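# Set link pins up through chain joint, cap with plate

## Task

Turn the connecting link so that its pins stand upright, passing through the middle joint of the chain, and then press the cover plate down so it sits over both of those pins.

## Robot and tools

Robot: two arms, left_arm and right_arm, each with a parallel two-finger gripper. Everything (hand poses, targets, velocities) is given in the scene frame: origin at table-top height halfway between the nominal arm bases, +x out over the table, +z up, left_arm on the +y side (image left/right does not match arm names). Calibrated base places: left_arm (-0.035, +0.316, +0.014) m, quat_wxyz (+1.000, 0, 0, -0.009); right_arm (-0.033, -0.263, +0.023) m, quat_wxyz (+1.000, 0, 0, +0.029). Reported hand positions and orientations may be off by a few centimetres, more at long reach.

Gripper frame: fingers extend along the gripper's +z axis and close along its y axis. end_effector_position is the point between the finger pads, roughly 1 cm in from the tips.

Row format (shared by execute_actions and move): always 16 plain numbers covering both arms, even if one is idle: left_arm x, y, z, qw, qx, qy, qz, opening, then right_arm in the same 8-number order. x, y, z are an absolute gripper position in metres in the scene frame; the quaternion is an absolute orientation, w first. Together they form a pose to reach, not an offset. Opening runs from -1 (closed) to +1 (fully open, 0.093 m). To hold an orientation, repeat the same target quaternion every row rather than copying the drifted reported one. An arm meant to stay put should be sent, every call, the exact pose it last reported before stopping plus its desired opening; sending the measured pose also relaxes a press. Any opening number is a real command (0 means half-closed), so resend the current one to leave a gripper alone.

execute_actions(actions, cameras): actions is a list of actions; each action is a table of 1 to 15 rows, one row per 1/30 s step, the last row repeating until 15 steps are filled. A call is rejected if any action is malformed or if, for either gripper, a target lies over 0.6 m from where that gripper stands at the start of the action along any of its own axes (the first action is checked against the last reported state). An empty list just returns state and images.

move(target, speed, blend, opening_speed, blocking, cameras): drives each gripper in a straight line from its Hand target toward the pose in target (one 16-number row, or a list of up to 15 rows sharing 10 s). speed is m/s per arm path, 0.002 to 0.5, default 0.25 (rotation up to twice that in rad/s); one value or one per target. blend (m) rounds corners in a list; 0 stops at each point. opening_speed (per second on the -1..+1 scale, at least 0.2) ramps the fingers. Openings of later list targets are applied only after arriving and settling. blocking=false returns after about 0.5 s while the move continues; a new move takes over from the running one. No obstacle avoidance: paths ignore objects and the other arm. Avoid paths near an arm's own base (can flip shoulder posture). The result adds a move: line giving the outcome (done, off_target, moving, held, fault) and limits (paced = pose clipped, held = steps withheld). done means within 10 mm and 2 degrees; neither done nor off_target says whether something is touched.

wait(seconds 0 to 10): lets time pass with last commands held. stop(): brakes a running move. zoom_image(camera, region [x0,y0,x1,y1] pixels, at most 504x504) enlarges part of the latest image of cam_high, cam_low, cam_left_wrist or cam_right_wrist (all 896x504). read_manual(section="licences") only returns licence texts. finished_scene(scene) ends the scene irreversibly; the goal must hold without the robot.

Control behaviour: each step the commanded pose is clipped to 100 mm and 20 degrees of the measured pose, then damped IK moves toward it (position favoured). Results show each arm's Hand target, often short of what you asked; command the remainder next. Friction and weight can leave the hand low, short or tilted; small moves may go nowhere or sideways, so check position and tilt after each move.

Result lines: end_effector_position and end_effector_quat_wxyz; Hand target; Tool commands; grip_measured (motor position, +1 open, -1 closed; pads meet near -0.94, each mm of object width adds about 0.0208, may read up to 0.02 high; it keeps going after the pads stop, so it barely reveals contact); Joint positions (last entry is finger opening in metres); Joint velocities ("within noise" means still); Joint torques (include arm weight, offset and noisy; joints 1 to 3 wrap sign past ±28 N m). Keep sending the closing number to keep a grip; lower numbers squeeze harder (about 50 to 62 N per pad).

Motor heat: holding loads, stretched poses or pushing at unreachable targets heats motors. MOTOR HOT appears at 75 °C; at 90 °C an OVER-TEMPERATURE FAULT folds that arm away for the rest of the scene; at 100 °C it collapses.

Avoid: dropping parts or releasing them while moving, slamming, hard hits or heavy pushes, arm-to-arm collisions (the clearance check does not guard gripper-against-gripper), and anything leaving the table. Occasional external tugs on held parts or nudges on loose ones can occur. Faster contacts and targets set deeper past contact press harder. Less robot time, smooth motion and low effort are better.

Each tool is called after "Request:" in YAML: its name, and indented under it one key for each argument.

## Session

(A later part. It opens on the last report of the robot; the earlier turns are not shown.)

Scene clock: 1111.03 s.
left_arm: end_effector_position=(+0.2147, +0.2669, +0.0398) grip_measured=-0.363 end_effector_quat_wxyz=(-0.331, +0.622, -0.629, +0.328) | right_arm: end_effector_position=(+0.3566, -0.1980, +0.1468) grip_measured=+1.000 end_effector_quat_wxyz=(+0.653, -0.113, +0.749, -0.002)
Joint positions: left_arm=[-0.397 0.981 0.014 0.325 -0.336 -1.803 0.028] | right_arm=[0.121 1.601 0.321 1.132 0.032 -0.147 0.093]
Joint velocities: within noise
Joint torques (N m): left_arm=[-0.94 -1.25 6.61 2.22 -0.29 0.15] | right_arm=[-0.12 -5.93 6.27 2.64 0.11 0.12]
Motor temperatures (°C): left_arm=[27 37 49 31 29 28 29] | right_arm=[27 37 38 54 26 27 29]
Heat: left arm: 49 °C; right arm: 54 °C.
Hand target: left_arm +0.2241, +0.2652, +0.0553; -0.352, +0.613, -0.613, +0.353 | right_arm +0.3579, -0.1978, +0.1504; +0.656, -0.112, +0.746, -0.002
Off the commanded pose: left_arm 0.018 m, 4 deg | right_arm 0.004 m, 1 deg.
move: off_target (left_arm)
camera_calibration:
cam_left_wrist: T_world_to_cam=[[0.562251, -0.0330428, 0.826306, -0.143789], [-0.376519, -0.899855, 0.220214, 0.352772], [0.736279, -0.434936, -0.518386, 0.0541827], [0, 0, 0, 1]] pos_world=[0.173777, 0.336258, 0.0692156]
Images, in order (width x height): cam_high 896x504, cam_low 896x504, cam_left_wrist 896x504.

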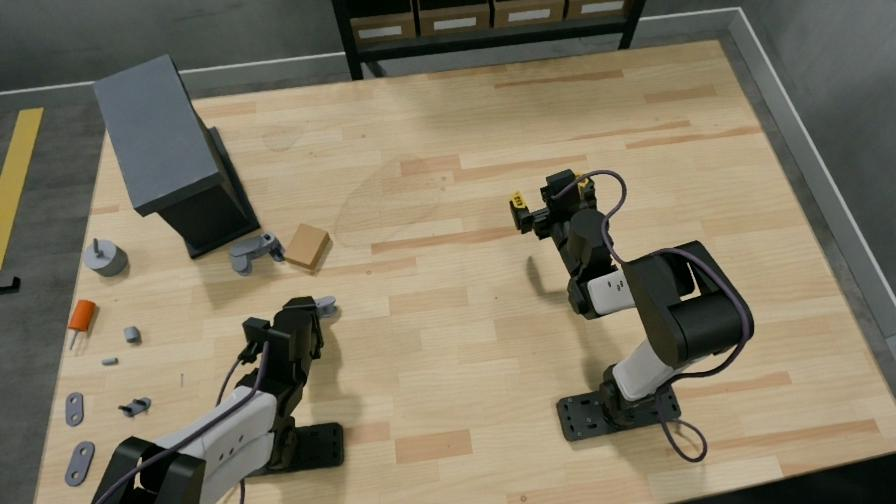

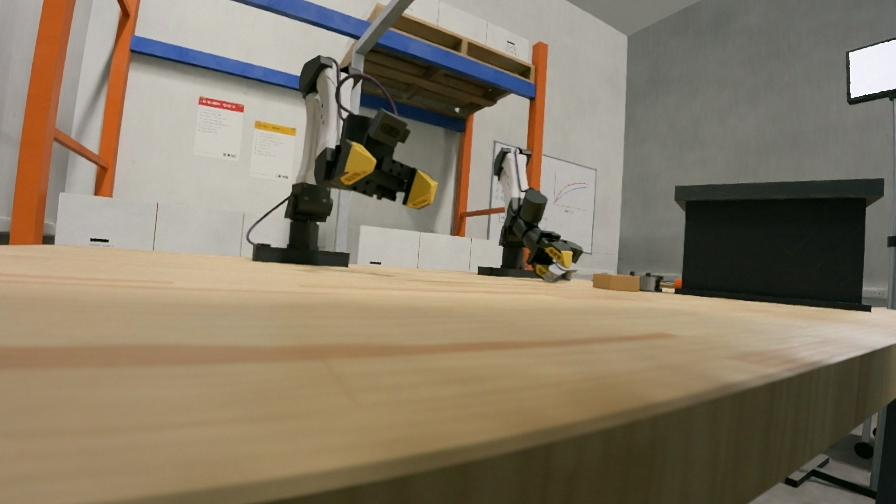

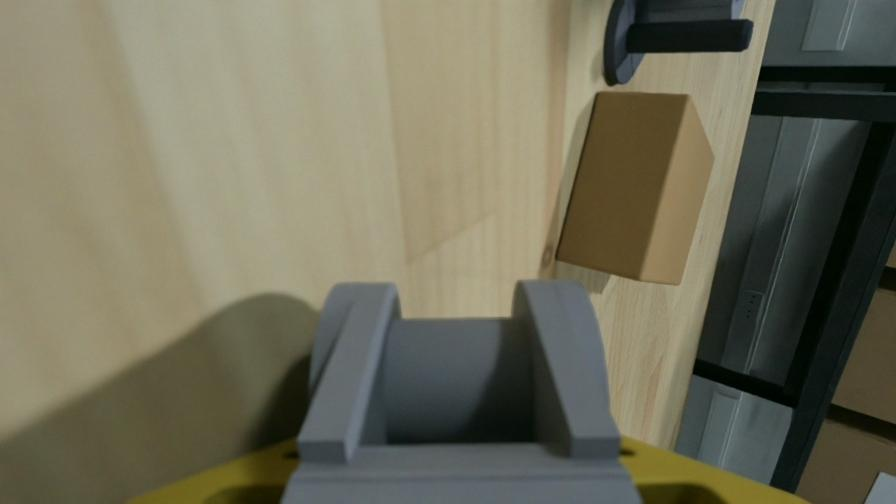

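Request:
move:
  target:
    - [0.2241,0.2652,0.058,-0.3536,0.6124,-0.6124,0.3536,0.0,0.3579,-0.1978,0.1504,0.656,-0.112,0.746,-0.002,1]
    - [0.165,0.265,0.092,-0.3536,0.6124,-0.6124,0.3536,0.15,0.3579,-0.1978,0.1504,0.656,-0.112,0.746,-0.002,1]
  speed: 0.05
  opening_speed: 0.5
  cameras: ["cam_left_wrist","cam_high","cam_low"]

Request:
zoom_image:
  camera: "cam_low"
  region: [480, 200, 680, 320]

Request:
zoom_image:
  camera: "cam_high"
  region: [180, 190, 380, 370]

Scene clock: 1131.80 s.
left_arm: end_effector_position=(+0.1637, +0.2660, +0.0797) grip_measured=+0.148 end_effector_quat_wxyz=(-0.350, +0.611, -0.622, +0.342) | right_arm: end_effector_position=(+0.3566, -0.1980, +0.1468) grip_measured=+1.000 end_effector_quat_wxyz=(+0.653, -0.113, +0.749, -0.002)
Joint positions: left_arm=[-0.725 0.275 0.097 -0.515 -0.618 -1.998 0.052] | right_arm=[0.121 1.601 0.321 1.132 0.032 -0.147 0.093]
Joint velocities: within noise
Joint torques (N m): left_arm=[-1.07 0.79 10.3 1.42 -0.28 -0.03] | right_arm=[-0.23 -6.12 6.3 2.63 0.1 0.09]
Motor temperatures (°C): left_arm=[27 34 51 37 29 28 29] | right_arm=[27 37 38 54 26 27 29]
Heat: left arm: 51 °C; right arm: 54 °C.
Hand target: left_arm +0.1655, +0.2650, +0.0916; -0.353, +0.612, -0.612, +0.354 | right_arm +0.3579, -0.1978, +0.1504; +0.656, -0.112, +0.746, -0.002
Off the commanded pose: left_arm 0.012 m, 2 deg | right_arm 0.004 m, 1 deg.
move: off_target (left_arm); target 2's new opening was sent with left_arm's hand 0.012 m and 2 deg from that target
camera_calibration:
cam_left_wrist: T_world_to_cam=[[0.518118, -0.0413434, 0.854309, -0.140881], [-0.387871, -0.901579, 0.191604, 0.328518], [0.762305, -0.430635, -0.48316, 0.103825], [0, 0, 0, 1]] pos_world=[0.12127, 0.335071, 0.107575]
Images, in order (width x height): cam_high 896x504, cam_low 896x504, cam_left_wrist 896x504.

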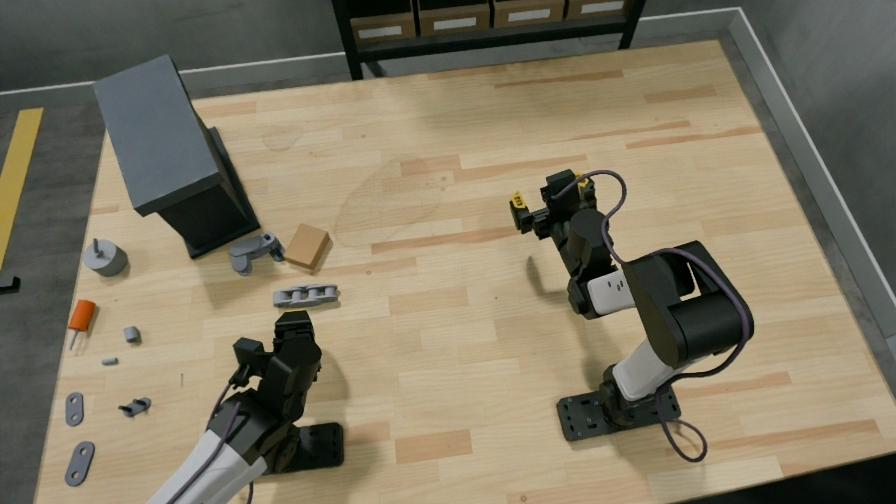

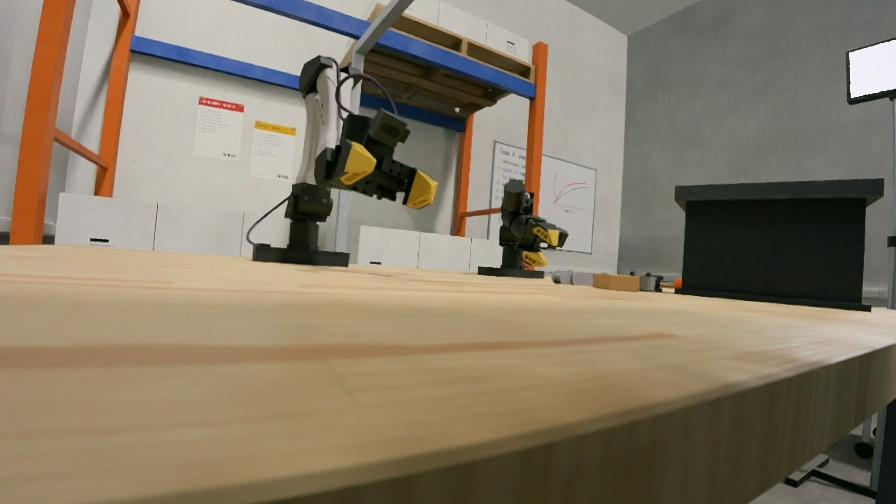

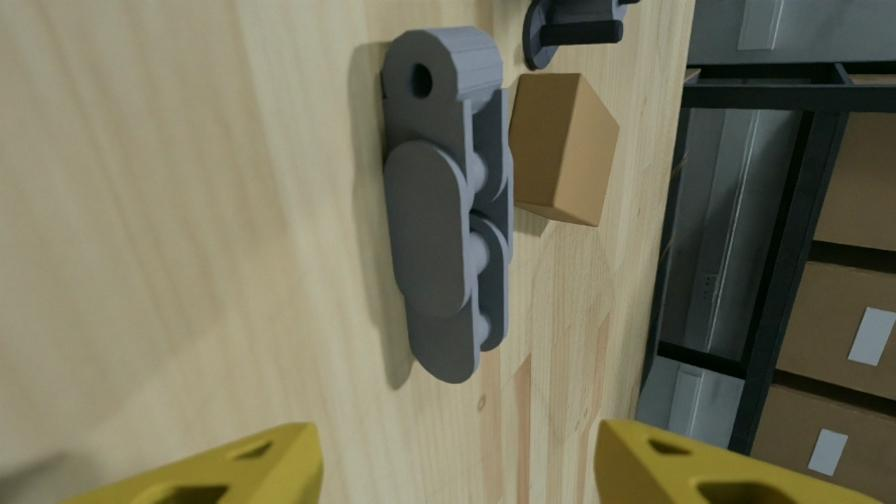

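Scaled by 2.520 from the camera's 896x504 image, which has a finer 1280x720 frame.

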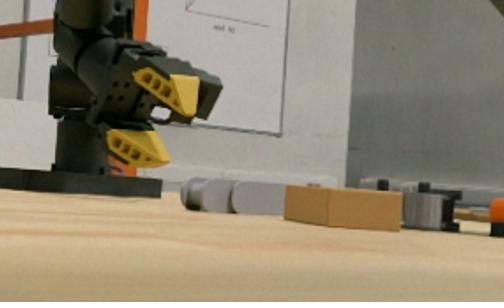

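Scaled by 2.520 from the camera's 896x504 image, which has a finer 1280x720 frame.

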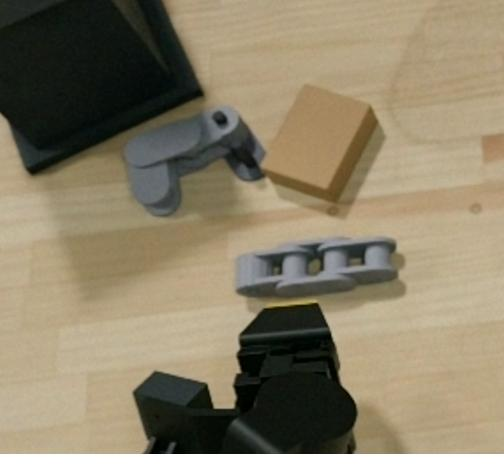

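Request:
move:
  target:
    - [0.17,0.25,0.17,0.2164,0,0.9763,0,0.15,0.3579,-0.1978,0.1504,0.656,-0.112,0.746,-0.002,1]
  speed: 0.3
  cameras: ["cam_left_wrist","cam_high"]

Scene clock: 1199.20 s.
left_arm: end_effector_position=(+0.1671, +0.2505, +0.1628) grip_measured=+0.148 end_effector_quat_wxyz=(+0.209, -0.006, +0.978, -0.004) | right_arm: end_effector_position=(+0.3566, -0.1980, +0.1468) grip_measured=+1.000 end_effector_quat_wxyz=(+0.653, -0.113, +0.749, -0.002)
Joint positions: left_arm=[-0.433 0.972 0.889 -1.102 -0.174 -0.429 0.052] | right_arm=[0.121 1.601 0.321 1.132 0.032 -0.147 0.093]
Joint velocities: within noise
Joint torques (N m): left_arm=[-1.03 -1.25 9.48 0.95 -0.17 0.1] | right_arm=[-0.2 -5.98 6.23 2.56 0.1 0.12]
Motor temperatures (°C): left_arm=[27 31 59 36 30 28 27] | right_arm=[27 37 38 54 26 27 29]
Heat: left arm: 59 °C; right arm: 54 °C.
Hand target: left_arm +0.1700, +0.2499, +0.1699; +0.217, +0.000, +0.976, +0.000 | right_arm +0.3579, -0.1978, +0.1504; +0.656, -0.112, +0.746, -0.002
Off the commanded pose: left_arm 0.008 m, 1 deg | right_arm 0.004 m, 1 deg.
move: done
camera_calibration:
cam_left_wrist: T_world_to_cam=[[-0.0107121, -0.999931, 0.00486241, 0.252456], [-0.999584, 0.0108384, 0.0267394, 0.200522], [-0.0267903, -0.00457395, -0.999631, 0.243892], [0, 0, 0, 1]] pos_world=[0.209677, 0.251381, 0.237212]
Images, in order (width x height): cam_high 896x504, cam_left_wrist 896x504.

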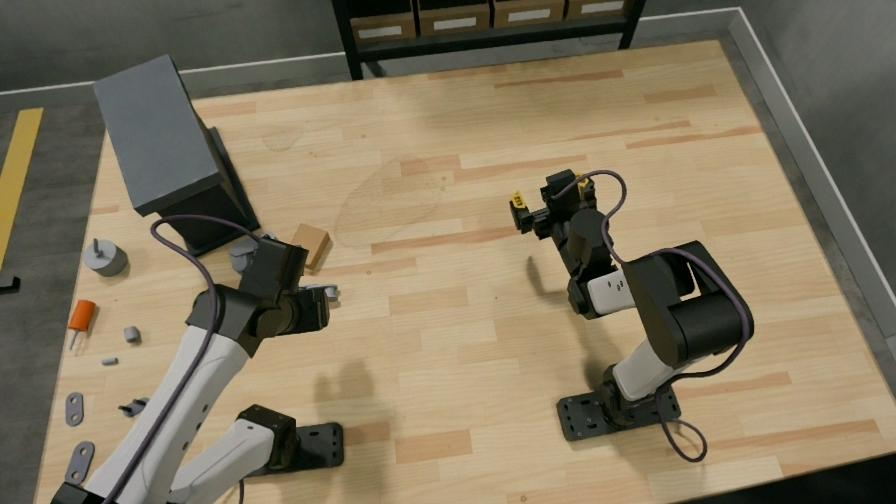

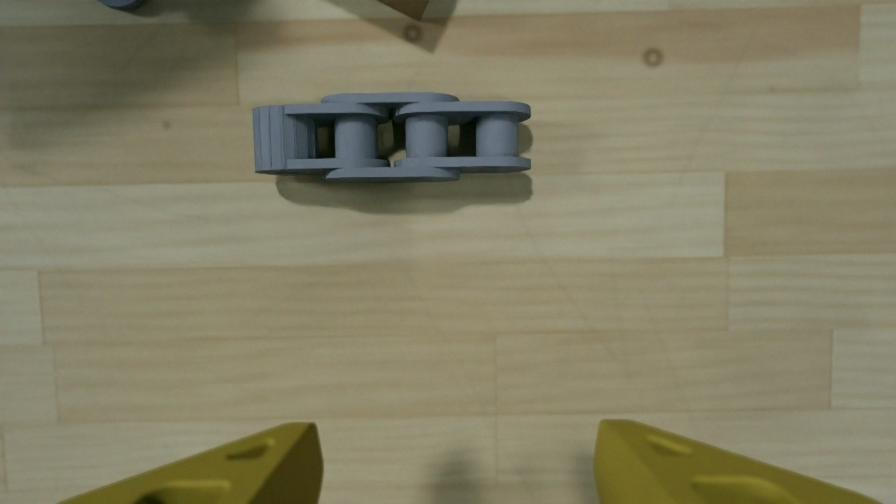

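Request:
move:
  target:
    - [0.24,0.228,0.14,0,0.7071,0.7071,0,0.1,0.3579,-0.1978,0.1504,0.656,-0.112,0.746,-0.002,1]
    - [0.258,0.228,0.08,0,0.7071,0.7071,0,0.1,0.3579,-0.1978,0.1504,0.656,-0.112,0.746,-0.002,1]
  speed: 0.2
  cameras: ["cam_left_wrist","cam_high"]

Scene clock: 1235.43 s.
left_arm: end_effector_position=(+0.2541, +0.2246, +0.0804) grip_measured=+0.102 end_effector_quat_wxyz=(-0.002, +0.706, +0.708, -0.008) | right_arm: end_effector_position=(+0.3566, -0.1980, +0.1468) grip_measured=+1.000 end_effector_quat_wxyz=(+0.653, -0.113, +0.749, -0.002)
Joint positions: left_arm=[-0.282 1.731 1.229 -1.079 0.013 1.27 0.05] | right_arm=[0.121 1.601 0.321 1.132 0.032 -0.147 0.093]
Joint velocities: within noise
Joint torques (N m): left_arm=[0.32 -6.68 6.23 0.35 0.06 0.1] | right_arm=[-0.02 -6.06 6.2 2.62 0.09 0.13]
Motor temperatures (°C): left_arm=[27 31 59 32 29 28 27] | right_arm=[27 37 38 54 26 27 29]
Heat: left arm: 59 °C; right arm: 54 °C.
Hand target: left_arm +0.2580, +0.2280, +0.0801; +0.000, +0.707, +0.707, +0.000 | right_arm +0.3579, -0.1978, +0.1504; +0.656, -0.112, +0.746, -0.002
Off the commanded pose: left_arm 0.005 m, 1 deg | right_arm 0.004 m, 1 deg.
move: done
camera_calibration:
cam_left_wrist: T_world_to_cam=[[-0.999666, 0.0199159, 0.0164972, 0.249251], [0.0250382, 0.905004, 0.424665, -0.203275], [-0.00647246, 0.424936, -0.9052, 0.0545278], [0, 0, 0, 1]] pos_world=[0.254611, 0.15583, 0.131571]
Images, in order (width x height): cam_high 896x504, cam_left_wrist 896x504.

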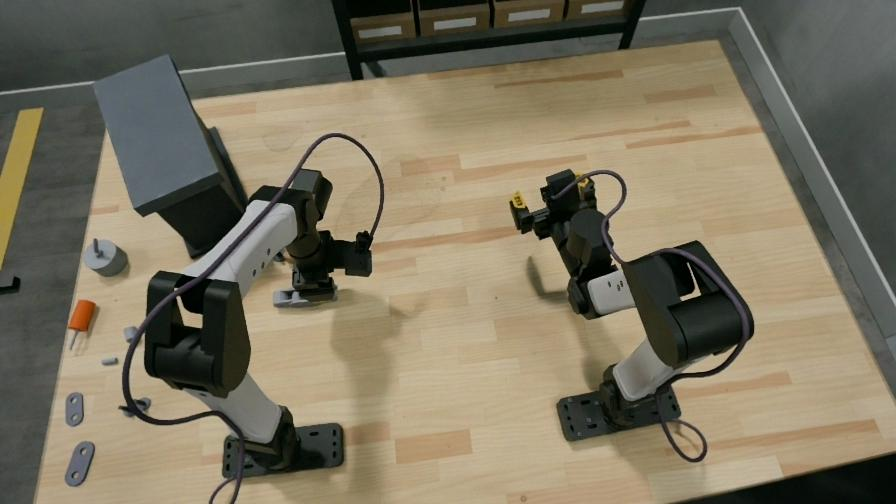

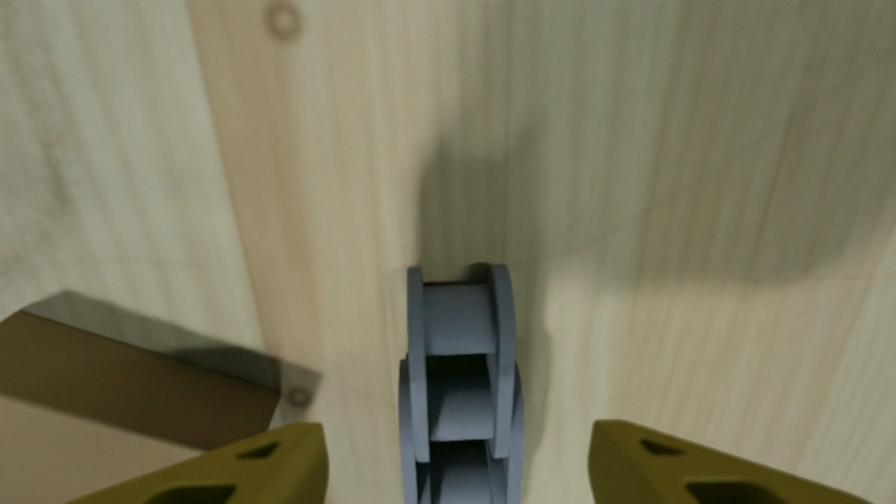

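Request:
move:
  target:
    - [0.258,0.229,0.018,0,0.7071,0.7071,0,0.1,0.3579,-0.1978,0.1504,0.656,-0.112,0.746,-0.002,1]
    - [0.258,0.229,0.018,0,0.7071,0.7071,0,-0.6,0.3579,-0.1978,0.1504,0.656,-0.112,0.746,-0.002,1]
  speed: 0.06
  opening_speed: 0.7
  cameras: ["cam_left_wrist"]

Scene clock: 1250.37 s.
left_arm: end_effector_position=(+0.2560, +0.2251, +0.0207) grip_measured=-0.531 end_effector_quat_wxyz=(+0.002, +0.707, +0.707, -0.006) | right_arm: end_effector_position=(+0.3566, -0.1980, +0.1468) grip_measured=+1.000 end_effector_quat_wxyz=(+0.653, -0.113, +0.749, -0.002)
Joint positions: left_arm=[-0.278 1.814 1.076 -0.834 0.012 1.274 0.02] | right_arm=[0.121 1.601 0.321 1.132 0.032 -0.147 0.093]
Joint velocities: within noise
Joint torques (N m): left_arm=[0.36 -6.39 5.44 0.38 0.05 0.1] | right_arm=[-0.06 -6.09 6.16 2.63 0.1 0.14]
Motor temperatures (°C): left_arm=[27 33 55 31 29 28 27] | right_arm=[27 37 38 54 26 27 29]
Heat: left arm: 55 °C; right arm: 54 °C.
Hand target: left_arm +0.2578, +0.2290, +0.0181; +0.000, +0.707, +0.707, +0.000 | right_arm +0.3579, -0.1978, +0.1504; +0.656, -0.112, +0.746, -0.002
Off the commanded pose: left_arm 0.005 m, 1 deg | right_arm 0.004 m, 1 deg.
move: done
camera_calibration:
cam_left_wrist: T_world_to_cam=[[-0.999757, 0.0207088, 0.00754777, 0.252128], [0.0219579, 0.905984, 0.422743, -0.177788], [0.00191635, 0.422806, -0.906218, -0.00133073], [0, 0, 0, 1]] pos_world=[0.255973, 0.156414, 0.0720497]
Images, in order (width x height): cam_left_wrist 896x504.

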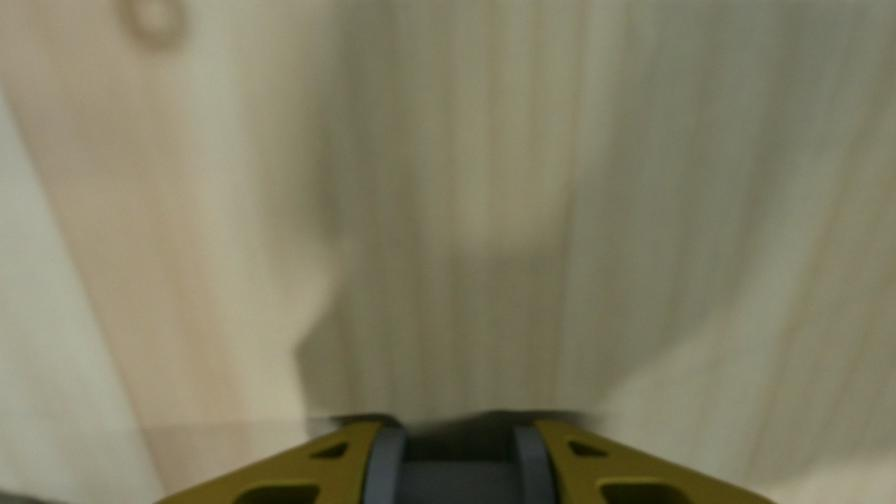

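Request:
move:
  target:
    - [0.25,0.229,0.14,0,0.7071,0.7071,0,-0.6,0.3579,-0.1978,0.1504,0.656,-0.112,0.746,-0.002,1]
    - [0.2,0.229,0.15,0.4305,0.561,0.561,0.4305,-0.6,0.3579,-0.1978,0.1504,0.656,-0.112,0.746,-0.002,1]
  speed: 0.12
  cameras: ["cam_left_wrist","cam_high","cam_low"]

Request:
zoom_image:
  camera: "cam_low"
  region: [480, 160, 680, 300]

Request:
zoom_image:
  camera: "cam_high"
  region: [180, 190, 400, 400]

Scene clock: 1267.40 s.
left_arm: end_effector_position=(+0.1934, +0.2291, +0.1323) grip_measured=-0.531 end_effector_quat_wxyz=(+0.409, +0.589, +0.561, +0.414) | right_arm: end_effector_position=(+0.3566, -0.1980, +0.1468) grip_measured=+1.000 end_effector_quat_wxyz=(+0.653, -0.113, +0.749, -0.002)
Joint positions: left_arm=[-0.864 0.548 0.133 -0.067 -0.802 1.241 0.02] | right_arm=[0.121 1.601 0.321 1.132 0.032 -0.147 0.093]
Joint velocities: within noise
Joint torques (N m): left_arm=[-0.54 0.23 8.75 2.27 -0.45 0.14] | right_arm=[0.03 -6.19 6.09 2.63 0.08 0.1]
Motor temperatures (°C): left_arm=[27 34 54 33 29 28 28] | right_arm=[27 37 38 54 26 27 29]
Heat: left arm: 54 °C; right arm: 54 °C.
Hand target: left_arm +0.1982, +0.2298, +0.1499; +0.430, +0.561, +0.562, +0.429 | right_arm +0.3579, -0.1978, +0.1504; +0.656, -0.112, +0.746, -0.002
Off the commanded pose: left_arm 0.019 m, 4 deg | right_arm 0.004 m, 1 deg.
move: off_target (left_arm)
camera_calibration:
cam_left_wrist: T_world_to_cam=[[-0.324208, 0.058028, -0.944204, 0.175313], [-0.377308, 0.907357, 0.185318, -0.118937], [0.867484, 0.416337, -0.272278, -0.151634], [0, 0, 0, 1]] pos_world=[0.143502, 0.160876, 0.146286]
Images, in order (width x height): cam_high 896x504, cam_low 896x504, cam_left_wrist 896x504.

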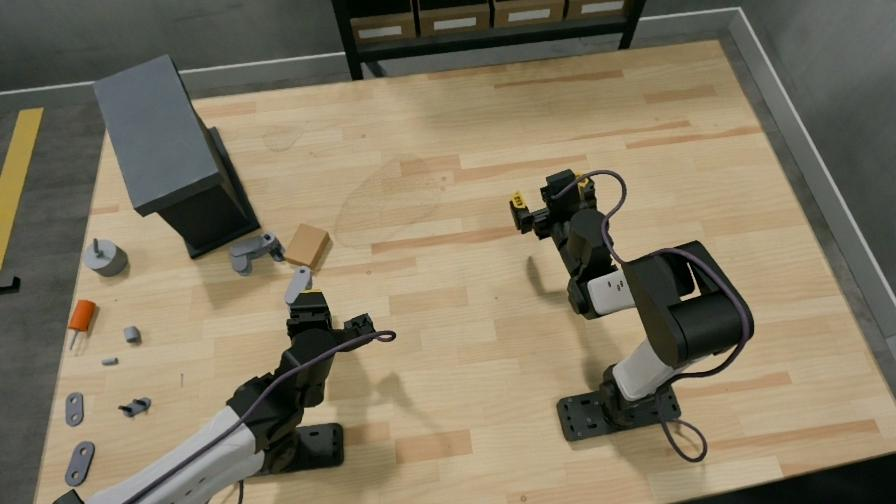

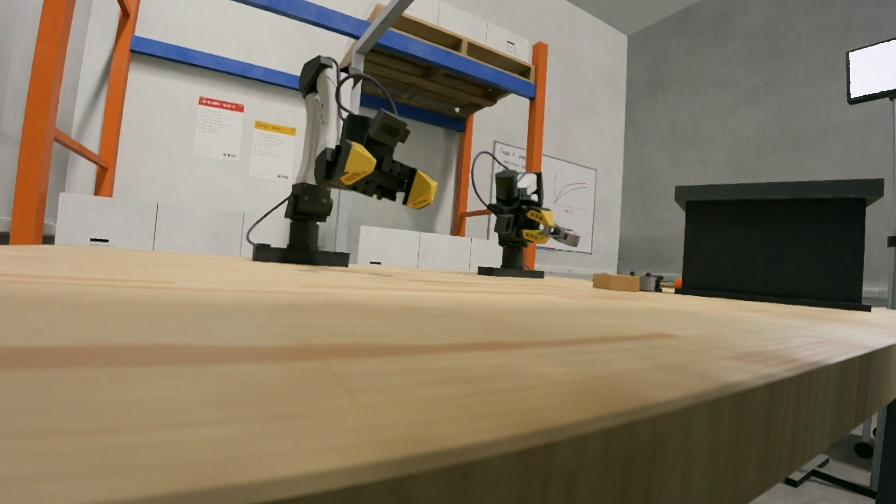

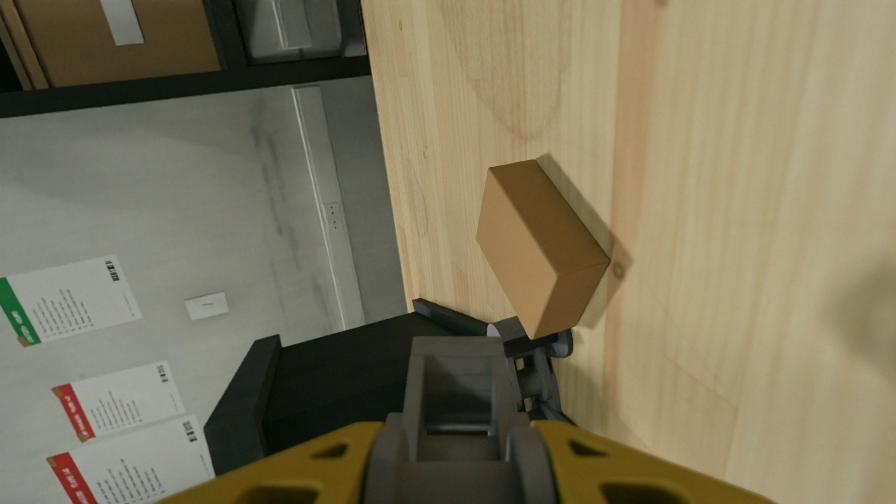

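Scaled by 2.520 from the camera's 896x504 image, which has a finer 1280x720 frame.

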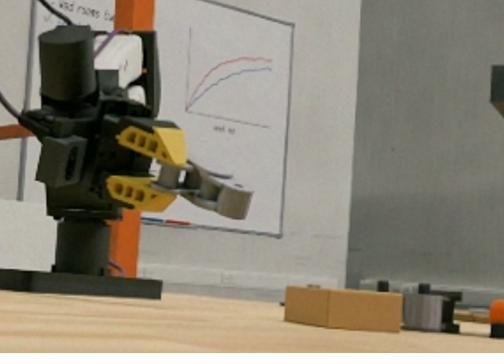

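Scaled by 2.291 from the camera's 896x504 image, which has a finer 1280x720 frame.

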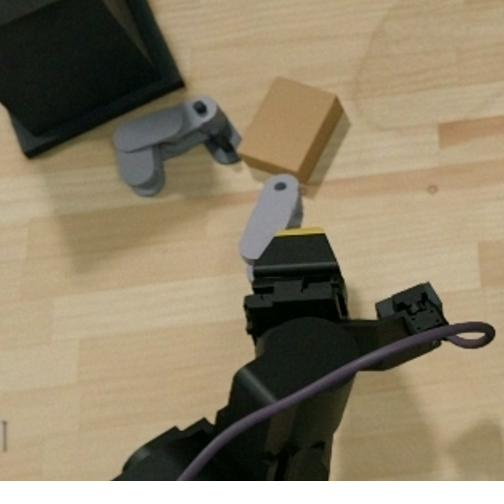

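Request:
move:
  target:
    - [0.19,0.229,0.075,0.4305,0.561,0.561,0.4305,-0.6,0.3579,-0.1978,0.1504,0.656,-0.112,0.746,-0.002,1]
    - [0.19,0.229,0.062,0.4305,0.561,0.561,0.4305,-0.6,0.3579,-0.1978,0.1504,0.656,-0.112,0.746,-0.002,1]
  speed: [0.1,0.03]
  cameras: ["cam_left_wrist","cam_high","cam_low"]

Request:
zoom_image:
  camera: "cam_low"
  region: [480, 160, 680, 300]

Scene clock: 1279.63 s.
left_arm: end_effector_position=(+0.1869, +0.2265, +0.0517) grip_measured=-0.531 end_effector_quat_wxyz=(+0.354, +0.588, +0.601, +0.410) | right_arm: end_effector_position=(+0.3566, -0.1980, +0.1468) grip_measured=+1.000 end_effector_quat_wxyz=(+0.653, -0.113, +0.749, -0.002)
Joint positions: left_arm=[-0.96 1.144 0.013 0.381 -0.919 0.997 0.02] | right_arm=[0.121 1.601 0.321 1.132 0.032 -0.147 0.093]
Joint velocities: within noise
Joint torques (N m): left_arm=[-1.07 -1.47 5.01 1.89 -0.72 -0.02] | right_arm=[-0.12 -6.09 6.42 2.64 0.1 0.13]
Motor temperatures (°C): left_arm=[27 33 55 38 30 28 28] | right_arm=[27 37 38 54 26 27 29]
Heat: left arm: 55 °C; right arm: 54 °C.
Hand target: left_arm +0.1900, +0.2286, +0.0618; +0.370, +0.563, +0.604, +0.426 | right_arm +0.3579, -0.1978, +0.1504; +0.656, -0.112, +0.746, -0.002
Off the commanded pose: left_arm 0.011 m, 11 deg | right_arm 0.004 m, 1 deg.
joint sent to its limit (left arm) — joint 3 (elbow), lower limit, where the elbow is as bent as it goes. The joint targets are off in orientation, not in position.
move: off_target (left_arm)
camera_calibration:
cam_left_wrist: T_world_to_cam=[[-0.419938, 0.04959, -0.906197, 0.115127], [-0.436649, 0.864301, 0.249644, -0.086514], [0.795606, 0.500525, -0.341299, -0.168871], [0, 0, 0, 1]] pos_world=[0.144924, 0.153589, 0.0682897]
Images, in order (width x height): cam_high 896x504, cam_low 896x504, cam_left_wrist 896x504.

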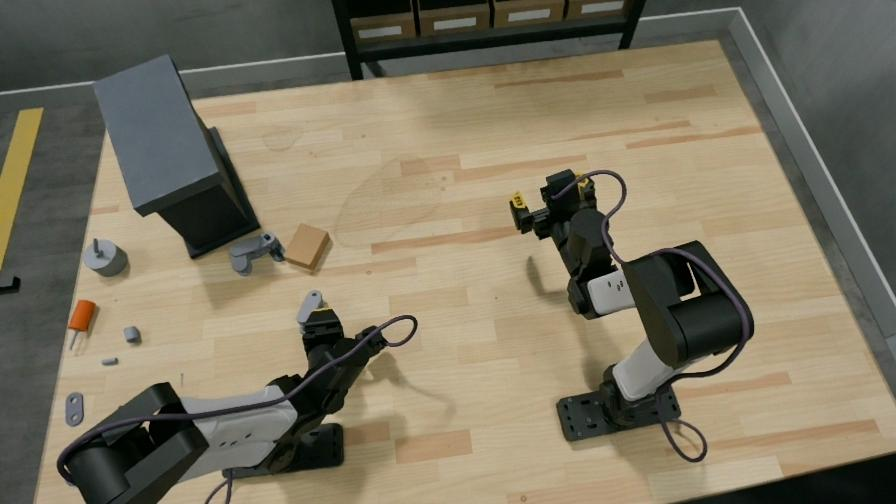

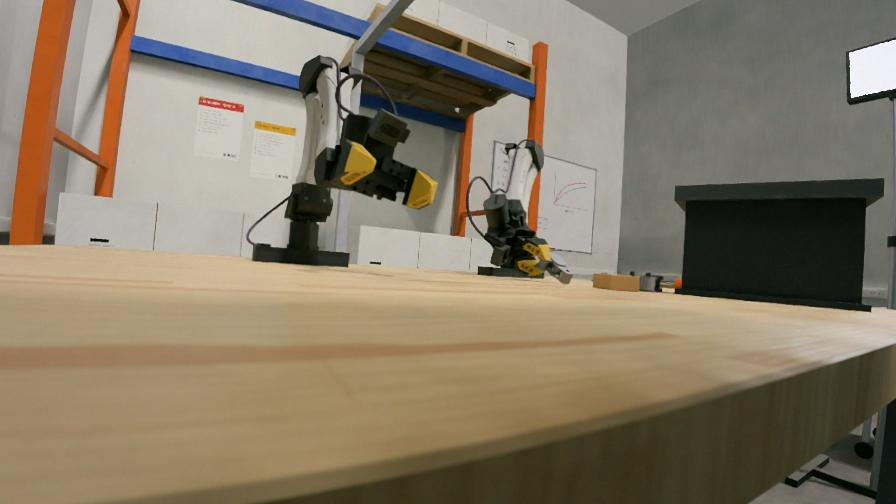

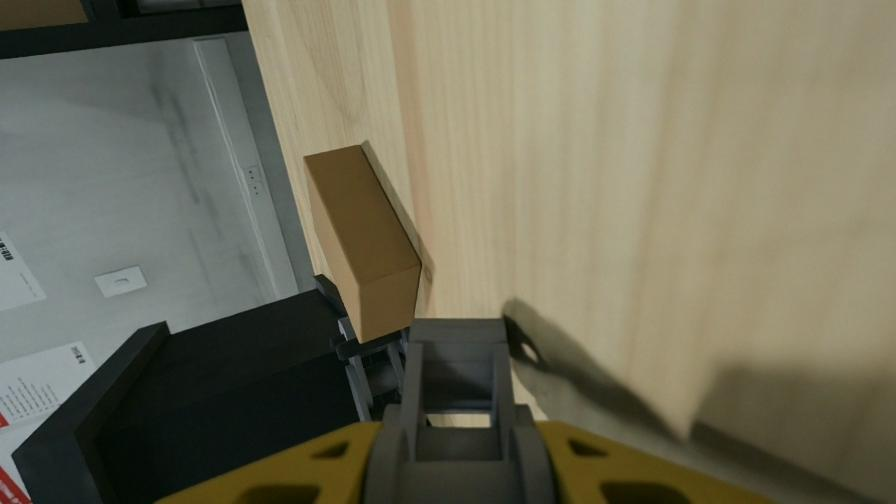

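Scaled by 2.520 from the camera's 896x504 image, which has a finer 1280x720 frame.

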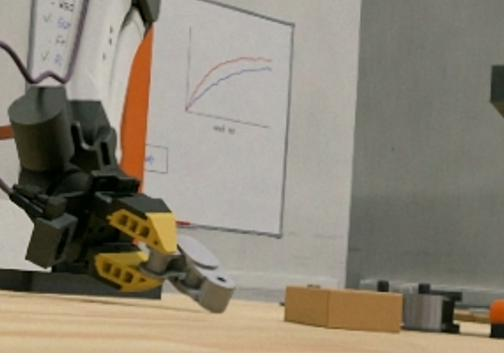

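Request:
move:
  target:
    - [0.21,0.215,0.12,0.4305,0.561,0.561,0.4305,-0.6,0.3579,-0.1978,0.1504,0.656,-0.112,0.746,-0.002,1]
    - [0.28,0.17,0.12,0.5135,0.6691,0.4263,0.3271,-0.6,0.3579,-0.1978,0.1504,0.656,-0.112,0.746,-0.002,1]
    - [0.28,0.17,0.07,0.5135,0.6691,0.4263,0.3271,-0.6,0.3579,-0.1978,0.1504,0.656,-0.112,0.746,-0.002,1]
  speed: [0.1,0.12,0.05]
  cameras: ["cam_left_wrist","cam_high","cam_low"]

Request:
zoom_image:
  camera: "cam_low"
  region: [480, 160, 680, 300]

Scene clock: 1303.73 s.
left_arm: end_effector_position=(+0.2734, +0.1725, +0.0516) grip_measured=-0.531 end_effector_quat_wxyz=(+0.486, +0.687, +0.443, +0.310) | right_arm: end_effector_position=(+0.3566, -0.1980, +0.1468) grip_measured=+1.000 end_effector_quat_wxyz=(+0.653, -0.113, +0.749, -0.002)
Joint positions: left_arm=[-0.423 1.813 0.115 1.355 -0.009 1.561 0.02] | right_arm=[0.121 1.601 0.321 1.132 0.032 -0.147 0.093]
Joint velocities: within noise
Joint torques (N m): left_arm=[0.42 -4.62 3.14 2.53 0.22 0.04] | right_arm=[-0.16 -5.91 6.34 2.6 0.1 0.11]
Motor temperatures (°C): left_arm=[27 32 52 41 30 28 29] | right_arm=[27 37 38 54 26 27 29]
Heat: left arm: 52 °C; right arm: 54 °C.
Hand target: left_arm +0.2796, +0.1703, +0.0698; +0.512, +0.670, +0.427, +0.327 | right_arm +0.3579, -0.1978, +0.1504; +0.656, -0.112, +0.746, -0.002
Off the commanded pose: left_arm 0.020 m, 5 deg | right_arm 0.004 m, 1 deg.
move: off_target (left_arm)
camera_calibration:
cam_left_wrist: T_world_to_cam=[[-0.301755, 0.155288, -0.940654, 0.105242], [0.00961574, 0.987091, 0.159869, -0.14062], [0.953337, 0.0391962, -0.299353, -0.176429], [0, 0, 0, 1]] pos_world=[0.201306, 0.129377, 0.0686628]
Images, in order (width x height): cam_high 896x504, cam_low 896x504, cam_left_wrist 896x504.

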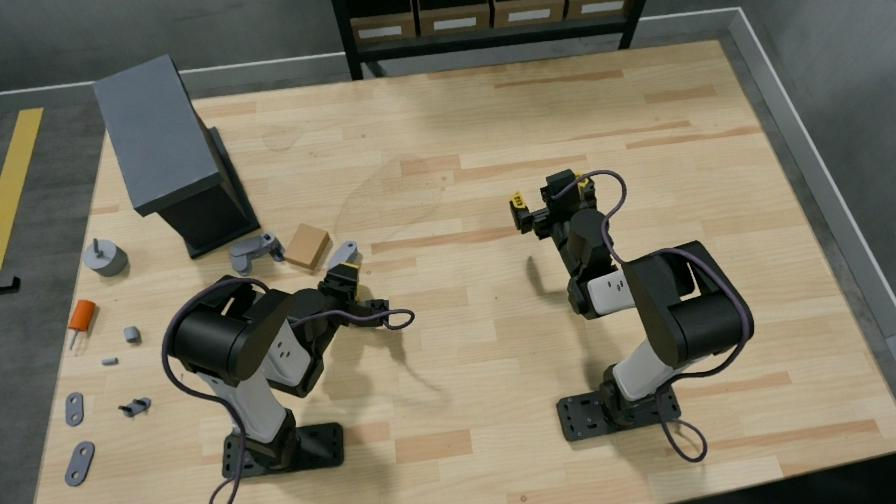

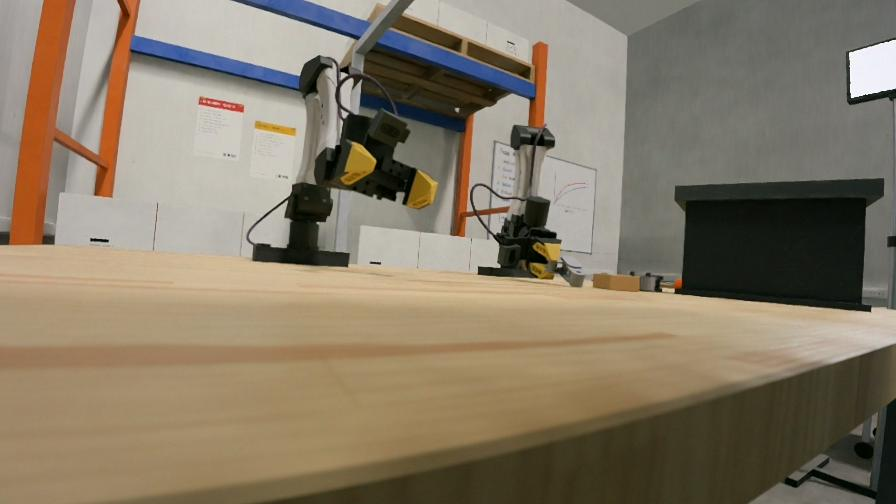

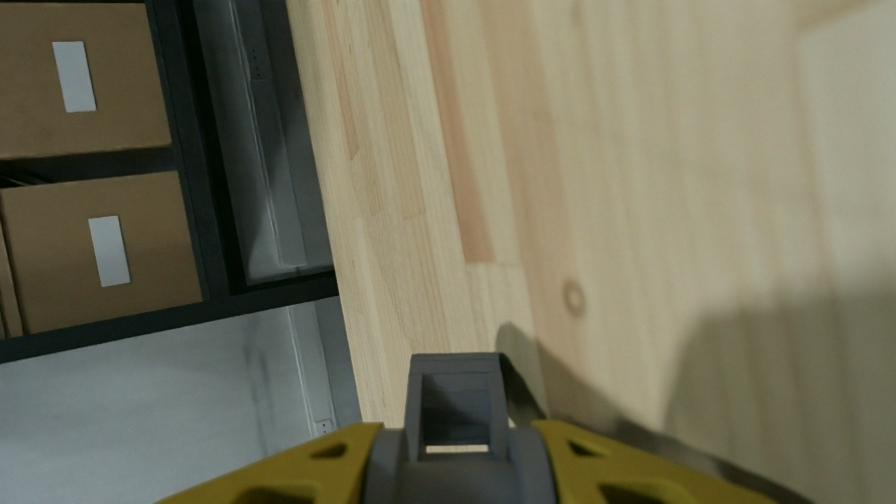

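Scaled by 2.520 from the camera's 896x504 image, which has a finer 1280x720 frame.

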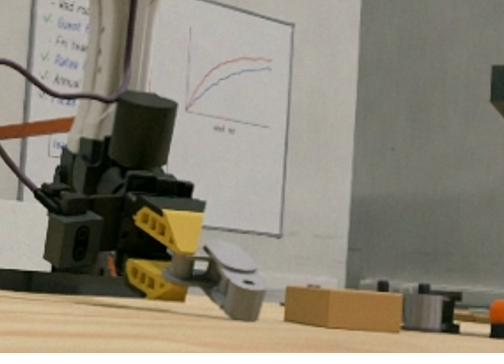

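Request:
move:
  target:
    - [0.28,0.17,0.060,0.5135,0.6691,0.4263,0.3271,-0.6,0.3579,-0.1978,0.1504,0.656,-0.112,0.746,-0.002,1]
    - [0.28,0.17,0.062,0.5135,0.6691,0.4263,0.3271,-0.2,0.3579,-0.1978,0.1504,0.656,-0.112,0.746,-0.002,1]
  speed: [0.03,0.03]
  opening_speed: 0.3
  cameras: ["cam_low"]

Request:
zoom_image:
  camera: "cam_low"
  region: [480, 160, 680, 300]

Scene clock: 1314.43 s.
left_arm: end_effector_position=(+0.2771, +0.1698, +0.0569) grip_measured=-0.201 end_effector_quat_wxyz=(+0.507, +0.673, +0.432, +0.321) | right_arm: end_effector_position=(+0.3566, -0.1980, +0.1468) grip_measured=+1.000 end_effector_quat_wxyz=(+0.653, -0.113, +0.749, -0.002)
Joint positions: left_arm=[-0.423 1.903 0.115 1.505 -0.004 1.563 0.036] | right_arm=[0.121 1.601 0.321 1.132 0.032 -0.147 0.093]
Joint velocities: within noise
Joint torques (N m): left_arm=[0.51 -4.78 2.63 1.99 0.21 0.02] | right_arm=[0.01 -6.26 6.23 2.67 0.07 0.13]
Motor temperatures (°C): left_arm=[27 32 50 44 30 28 29] | right_arm=[27 37 38 54 26 27 29]
Heat: left arm: 50 °C; right arm: 54 °C.
Hand target: left_arm +0.2800, +0.1701, +0.0620; +0.513, +0.669, +0.426, +0.327 | right_arm +0.3579, -0.1978, +0.1504; +0.656, -0.112, +0.746, -0.002
Off the commanded pose: left_arm 0.006 m, 1 deg | right_arm 0.004 m, 1 deg.
move: done; target 2's new opening was sent with left_arm's hand 0.014 m and 3 deg from that target
Images, in order (width x height): cam_low 896x504.

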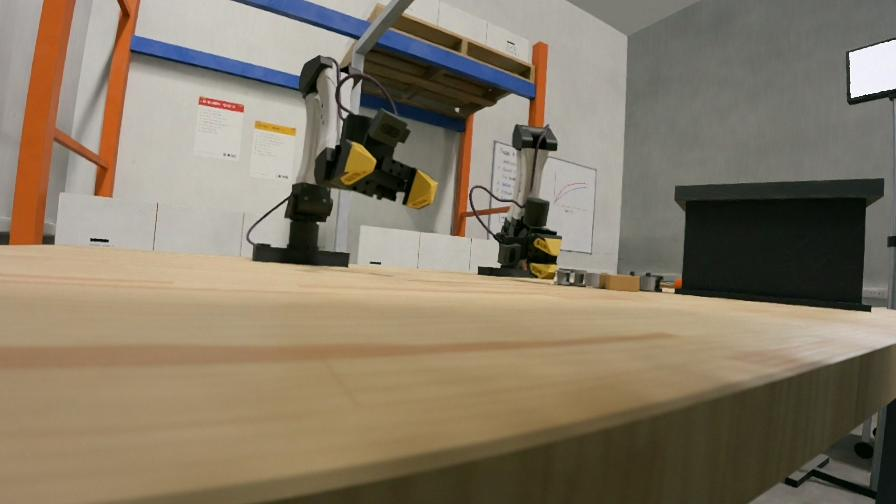

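Scaled by 2.520 from the camera's 896x504 image, which has a finer 1280x720 frame.

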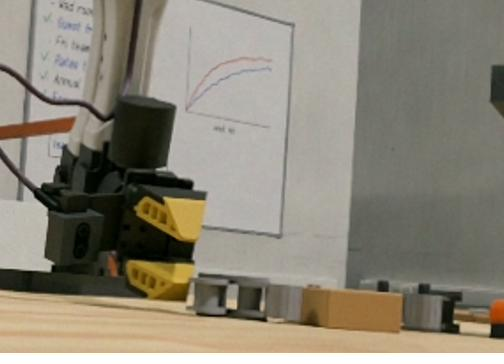

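Request:
move:
  target:
    - [0.235,0.19,0.082,0.5135,0.6691,0.4263,0.3271,-0.2,0.3579,-0.1978,0.1504,0.656,-0.112,0.746,-0.002,1]
    - [0.23,0.21,0.20,0.2164,0,0.9763,0,0.15,0.3579,-0.1978,0.1504,0.656,-0.112,0.746,-0.002,1]
  speed: [0.08,0.25]

Scene clock: 1327.00 s.
left_arm: end_effector_position=(+0.2273, +0.2118, +0.1943) grip_measured=+0.148 end_effector_quat_wxyz=(+0.215, +0.007, +0.977, +0.008) | right_arm: end_effector_position=(+0.3566, -0.1980, +0.1468) grip_measured=+1.000 end_effector_quat_wxyz=(+0.653, -0.113, +0.749, -0.002)
Joint positions: left_arm=[-0.49 1.272 1.175 -1.096 -0.218 -0.451 0.052] | right_arm=[0.121 1.601 0.321 1.132 0.032 -0.147 0.093]
Joint velocities: within noise
Joint torques (N m): left_arm=[0.35 -3.3 9.46 0.92 0.08 -0.08] | right_arm=[-0.13 -5.96 6.32 2.65 0.12 0.07]
Motor temperatures (°C): left_arm=[27 32 50 42 30 28 28] | right_arm=[27 37 38 54 26 27 29]
Heat: left arm: 50 °C; right arm: 54 °C.
Hand target: left_arm +0.2299, +0.2101, +0.1999; +0.217, +0.000, +0.976, +0.000 | right_arm +0.3579, -0.1978, +0.1504; +0.656, -0.112, +0.746, -0.002
Off the commanded pose: left_arm 0.007 m, 1 deg | right_arm 0.004 m, 1 deg.
move: done
camera_calibration:
cam_left_wrist: T_world_to_cam=[[-0.0308817, -0.999189, -0.0258412, 0.22465], [-0.999423, 0.0305023, 0.0149525, 0.25834], [-0.0141521, 0.0262881, -0.999554, 0.267392], [0, 0, 0, 1]] pos_world=[0.268912, 0.209558, 0.269215]

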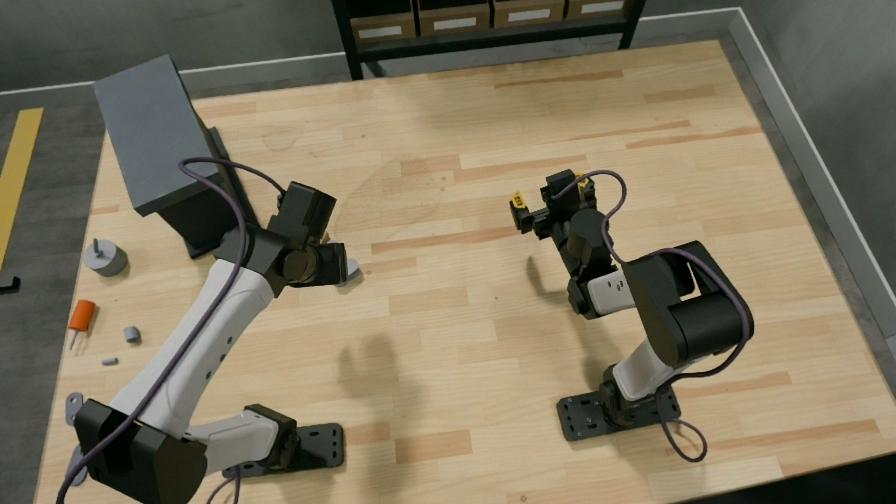

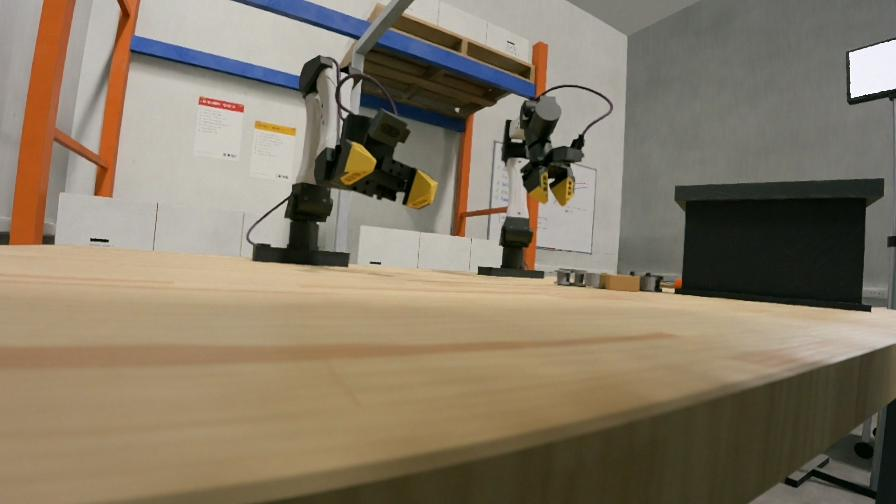

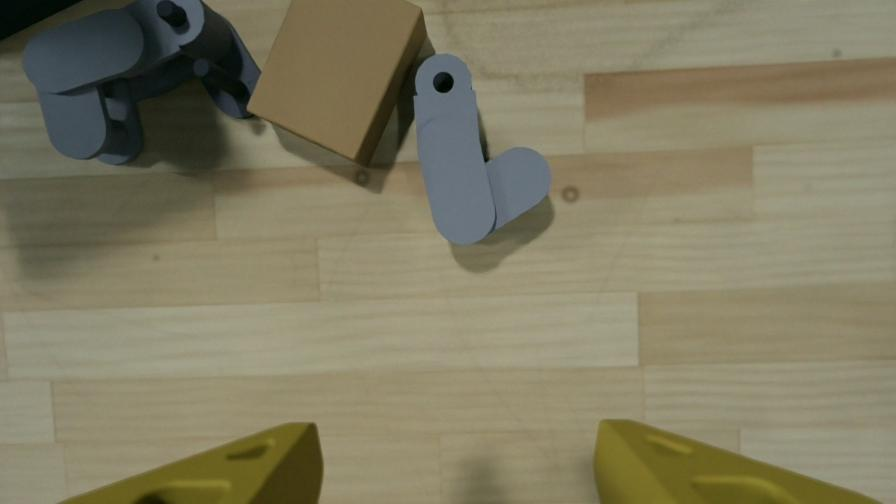

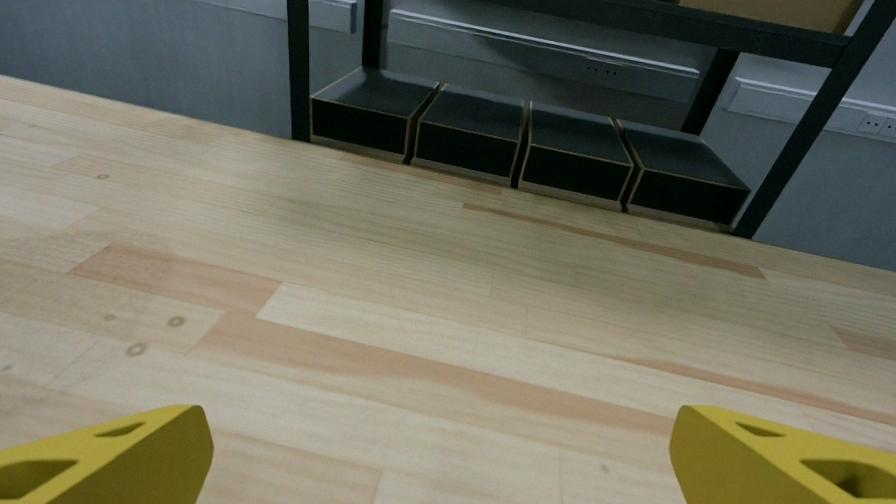

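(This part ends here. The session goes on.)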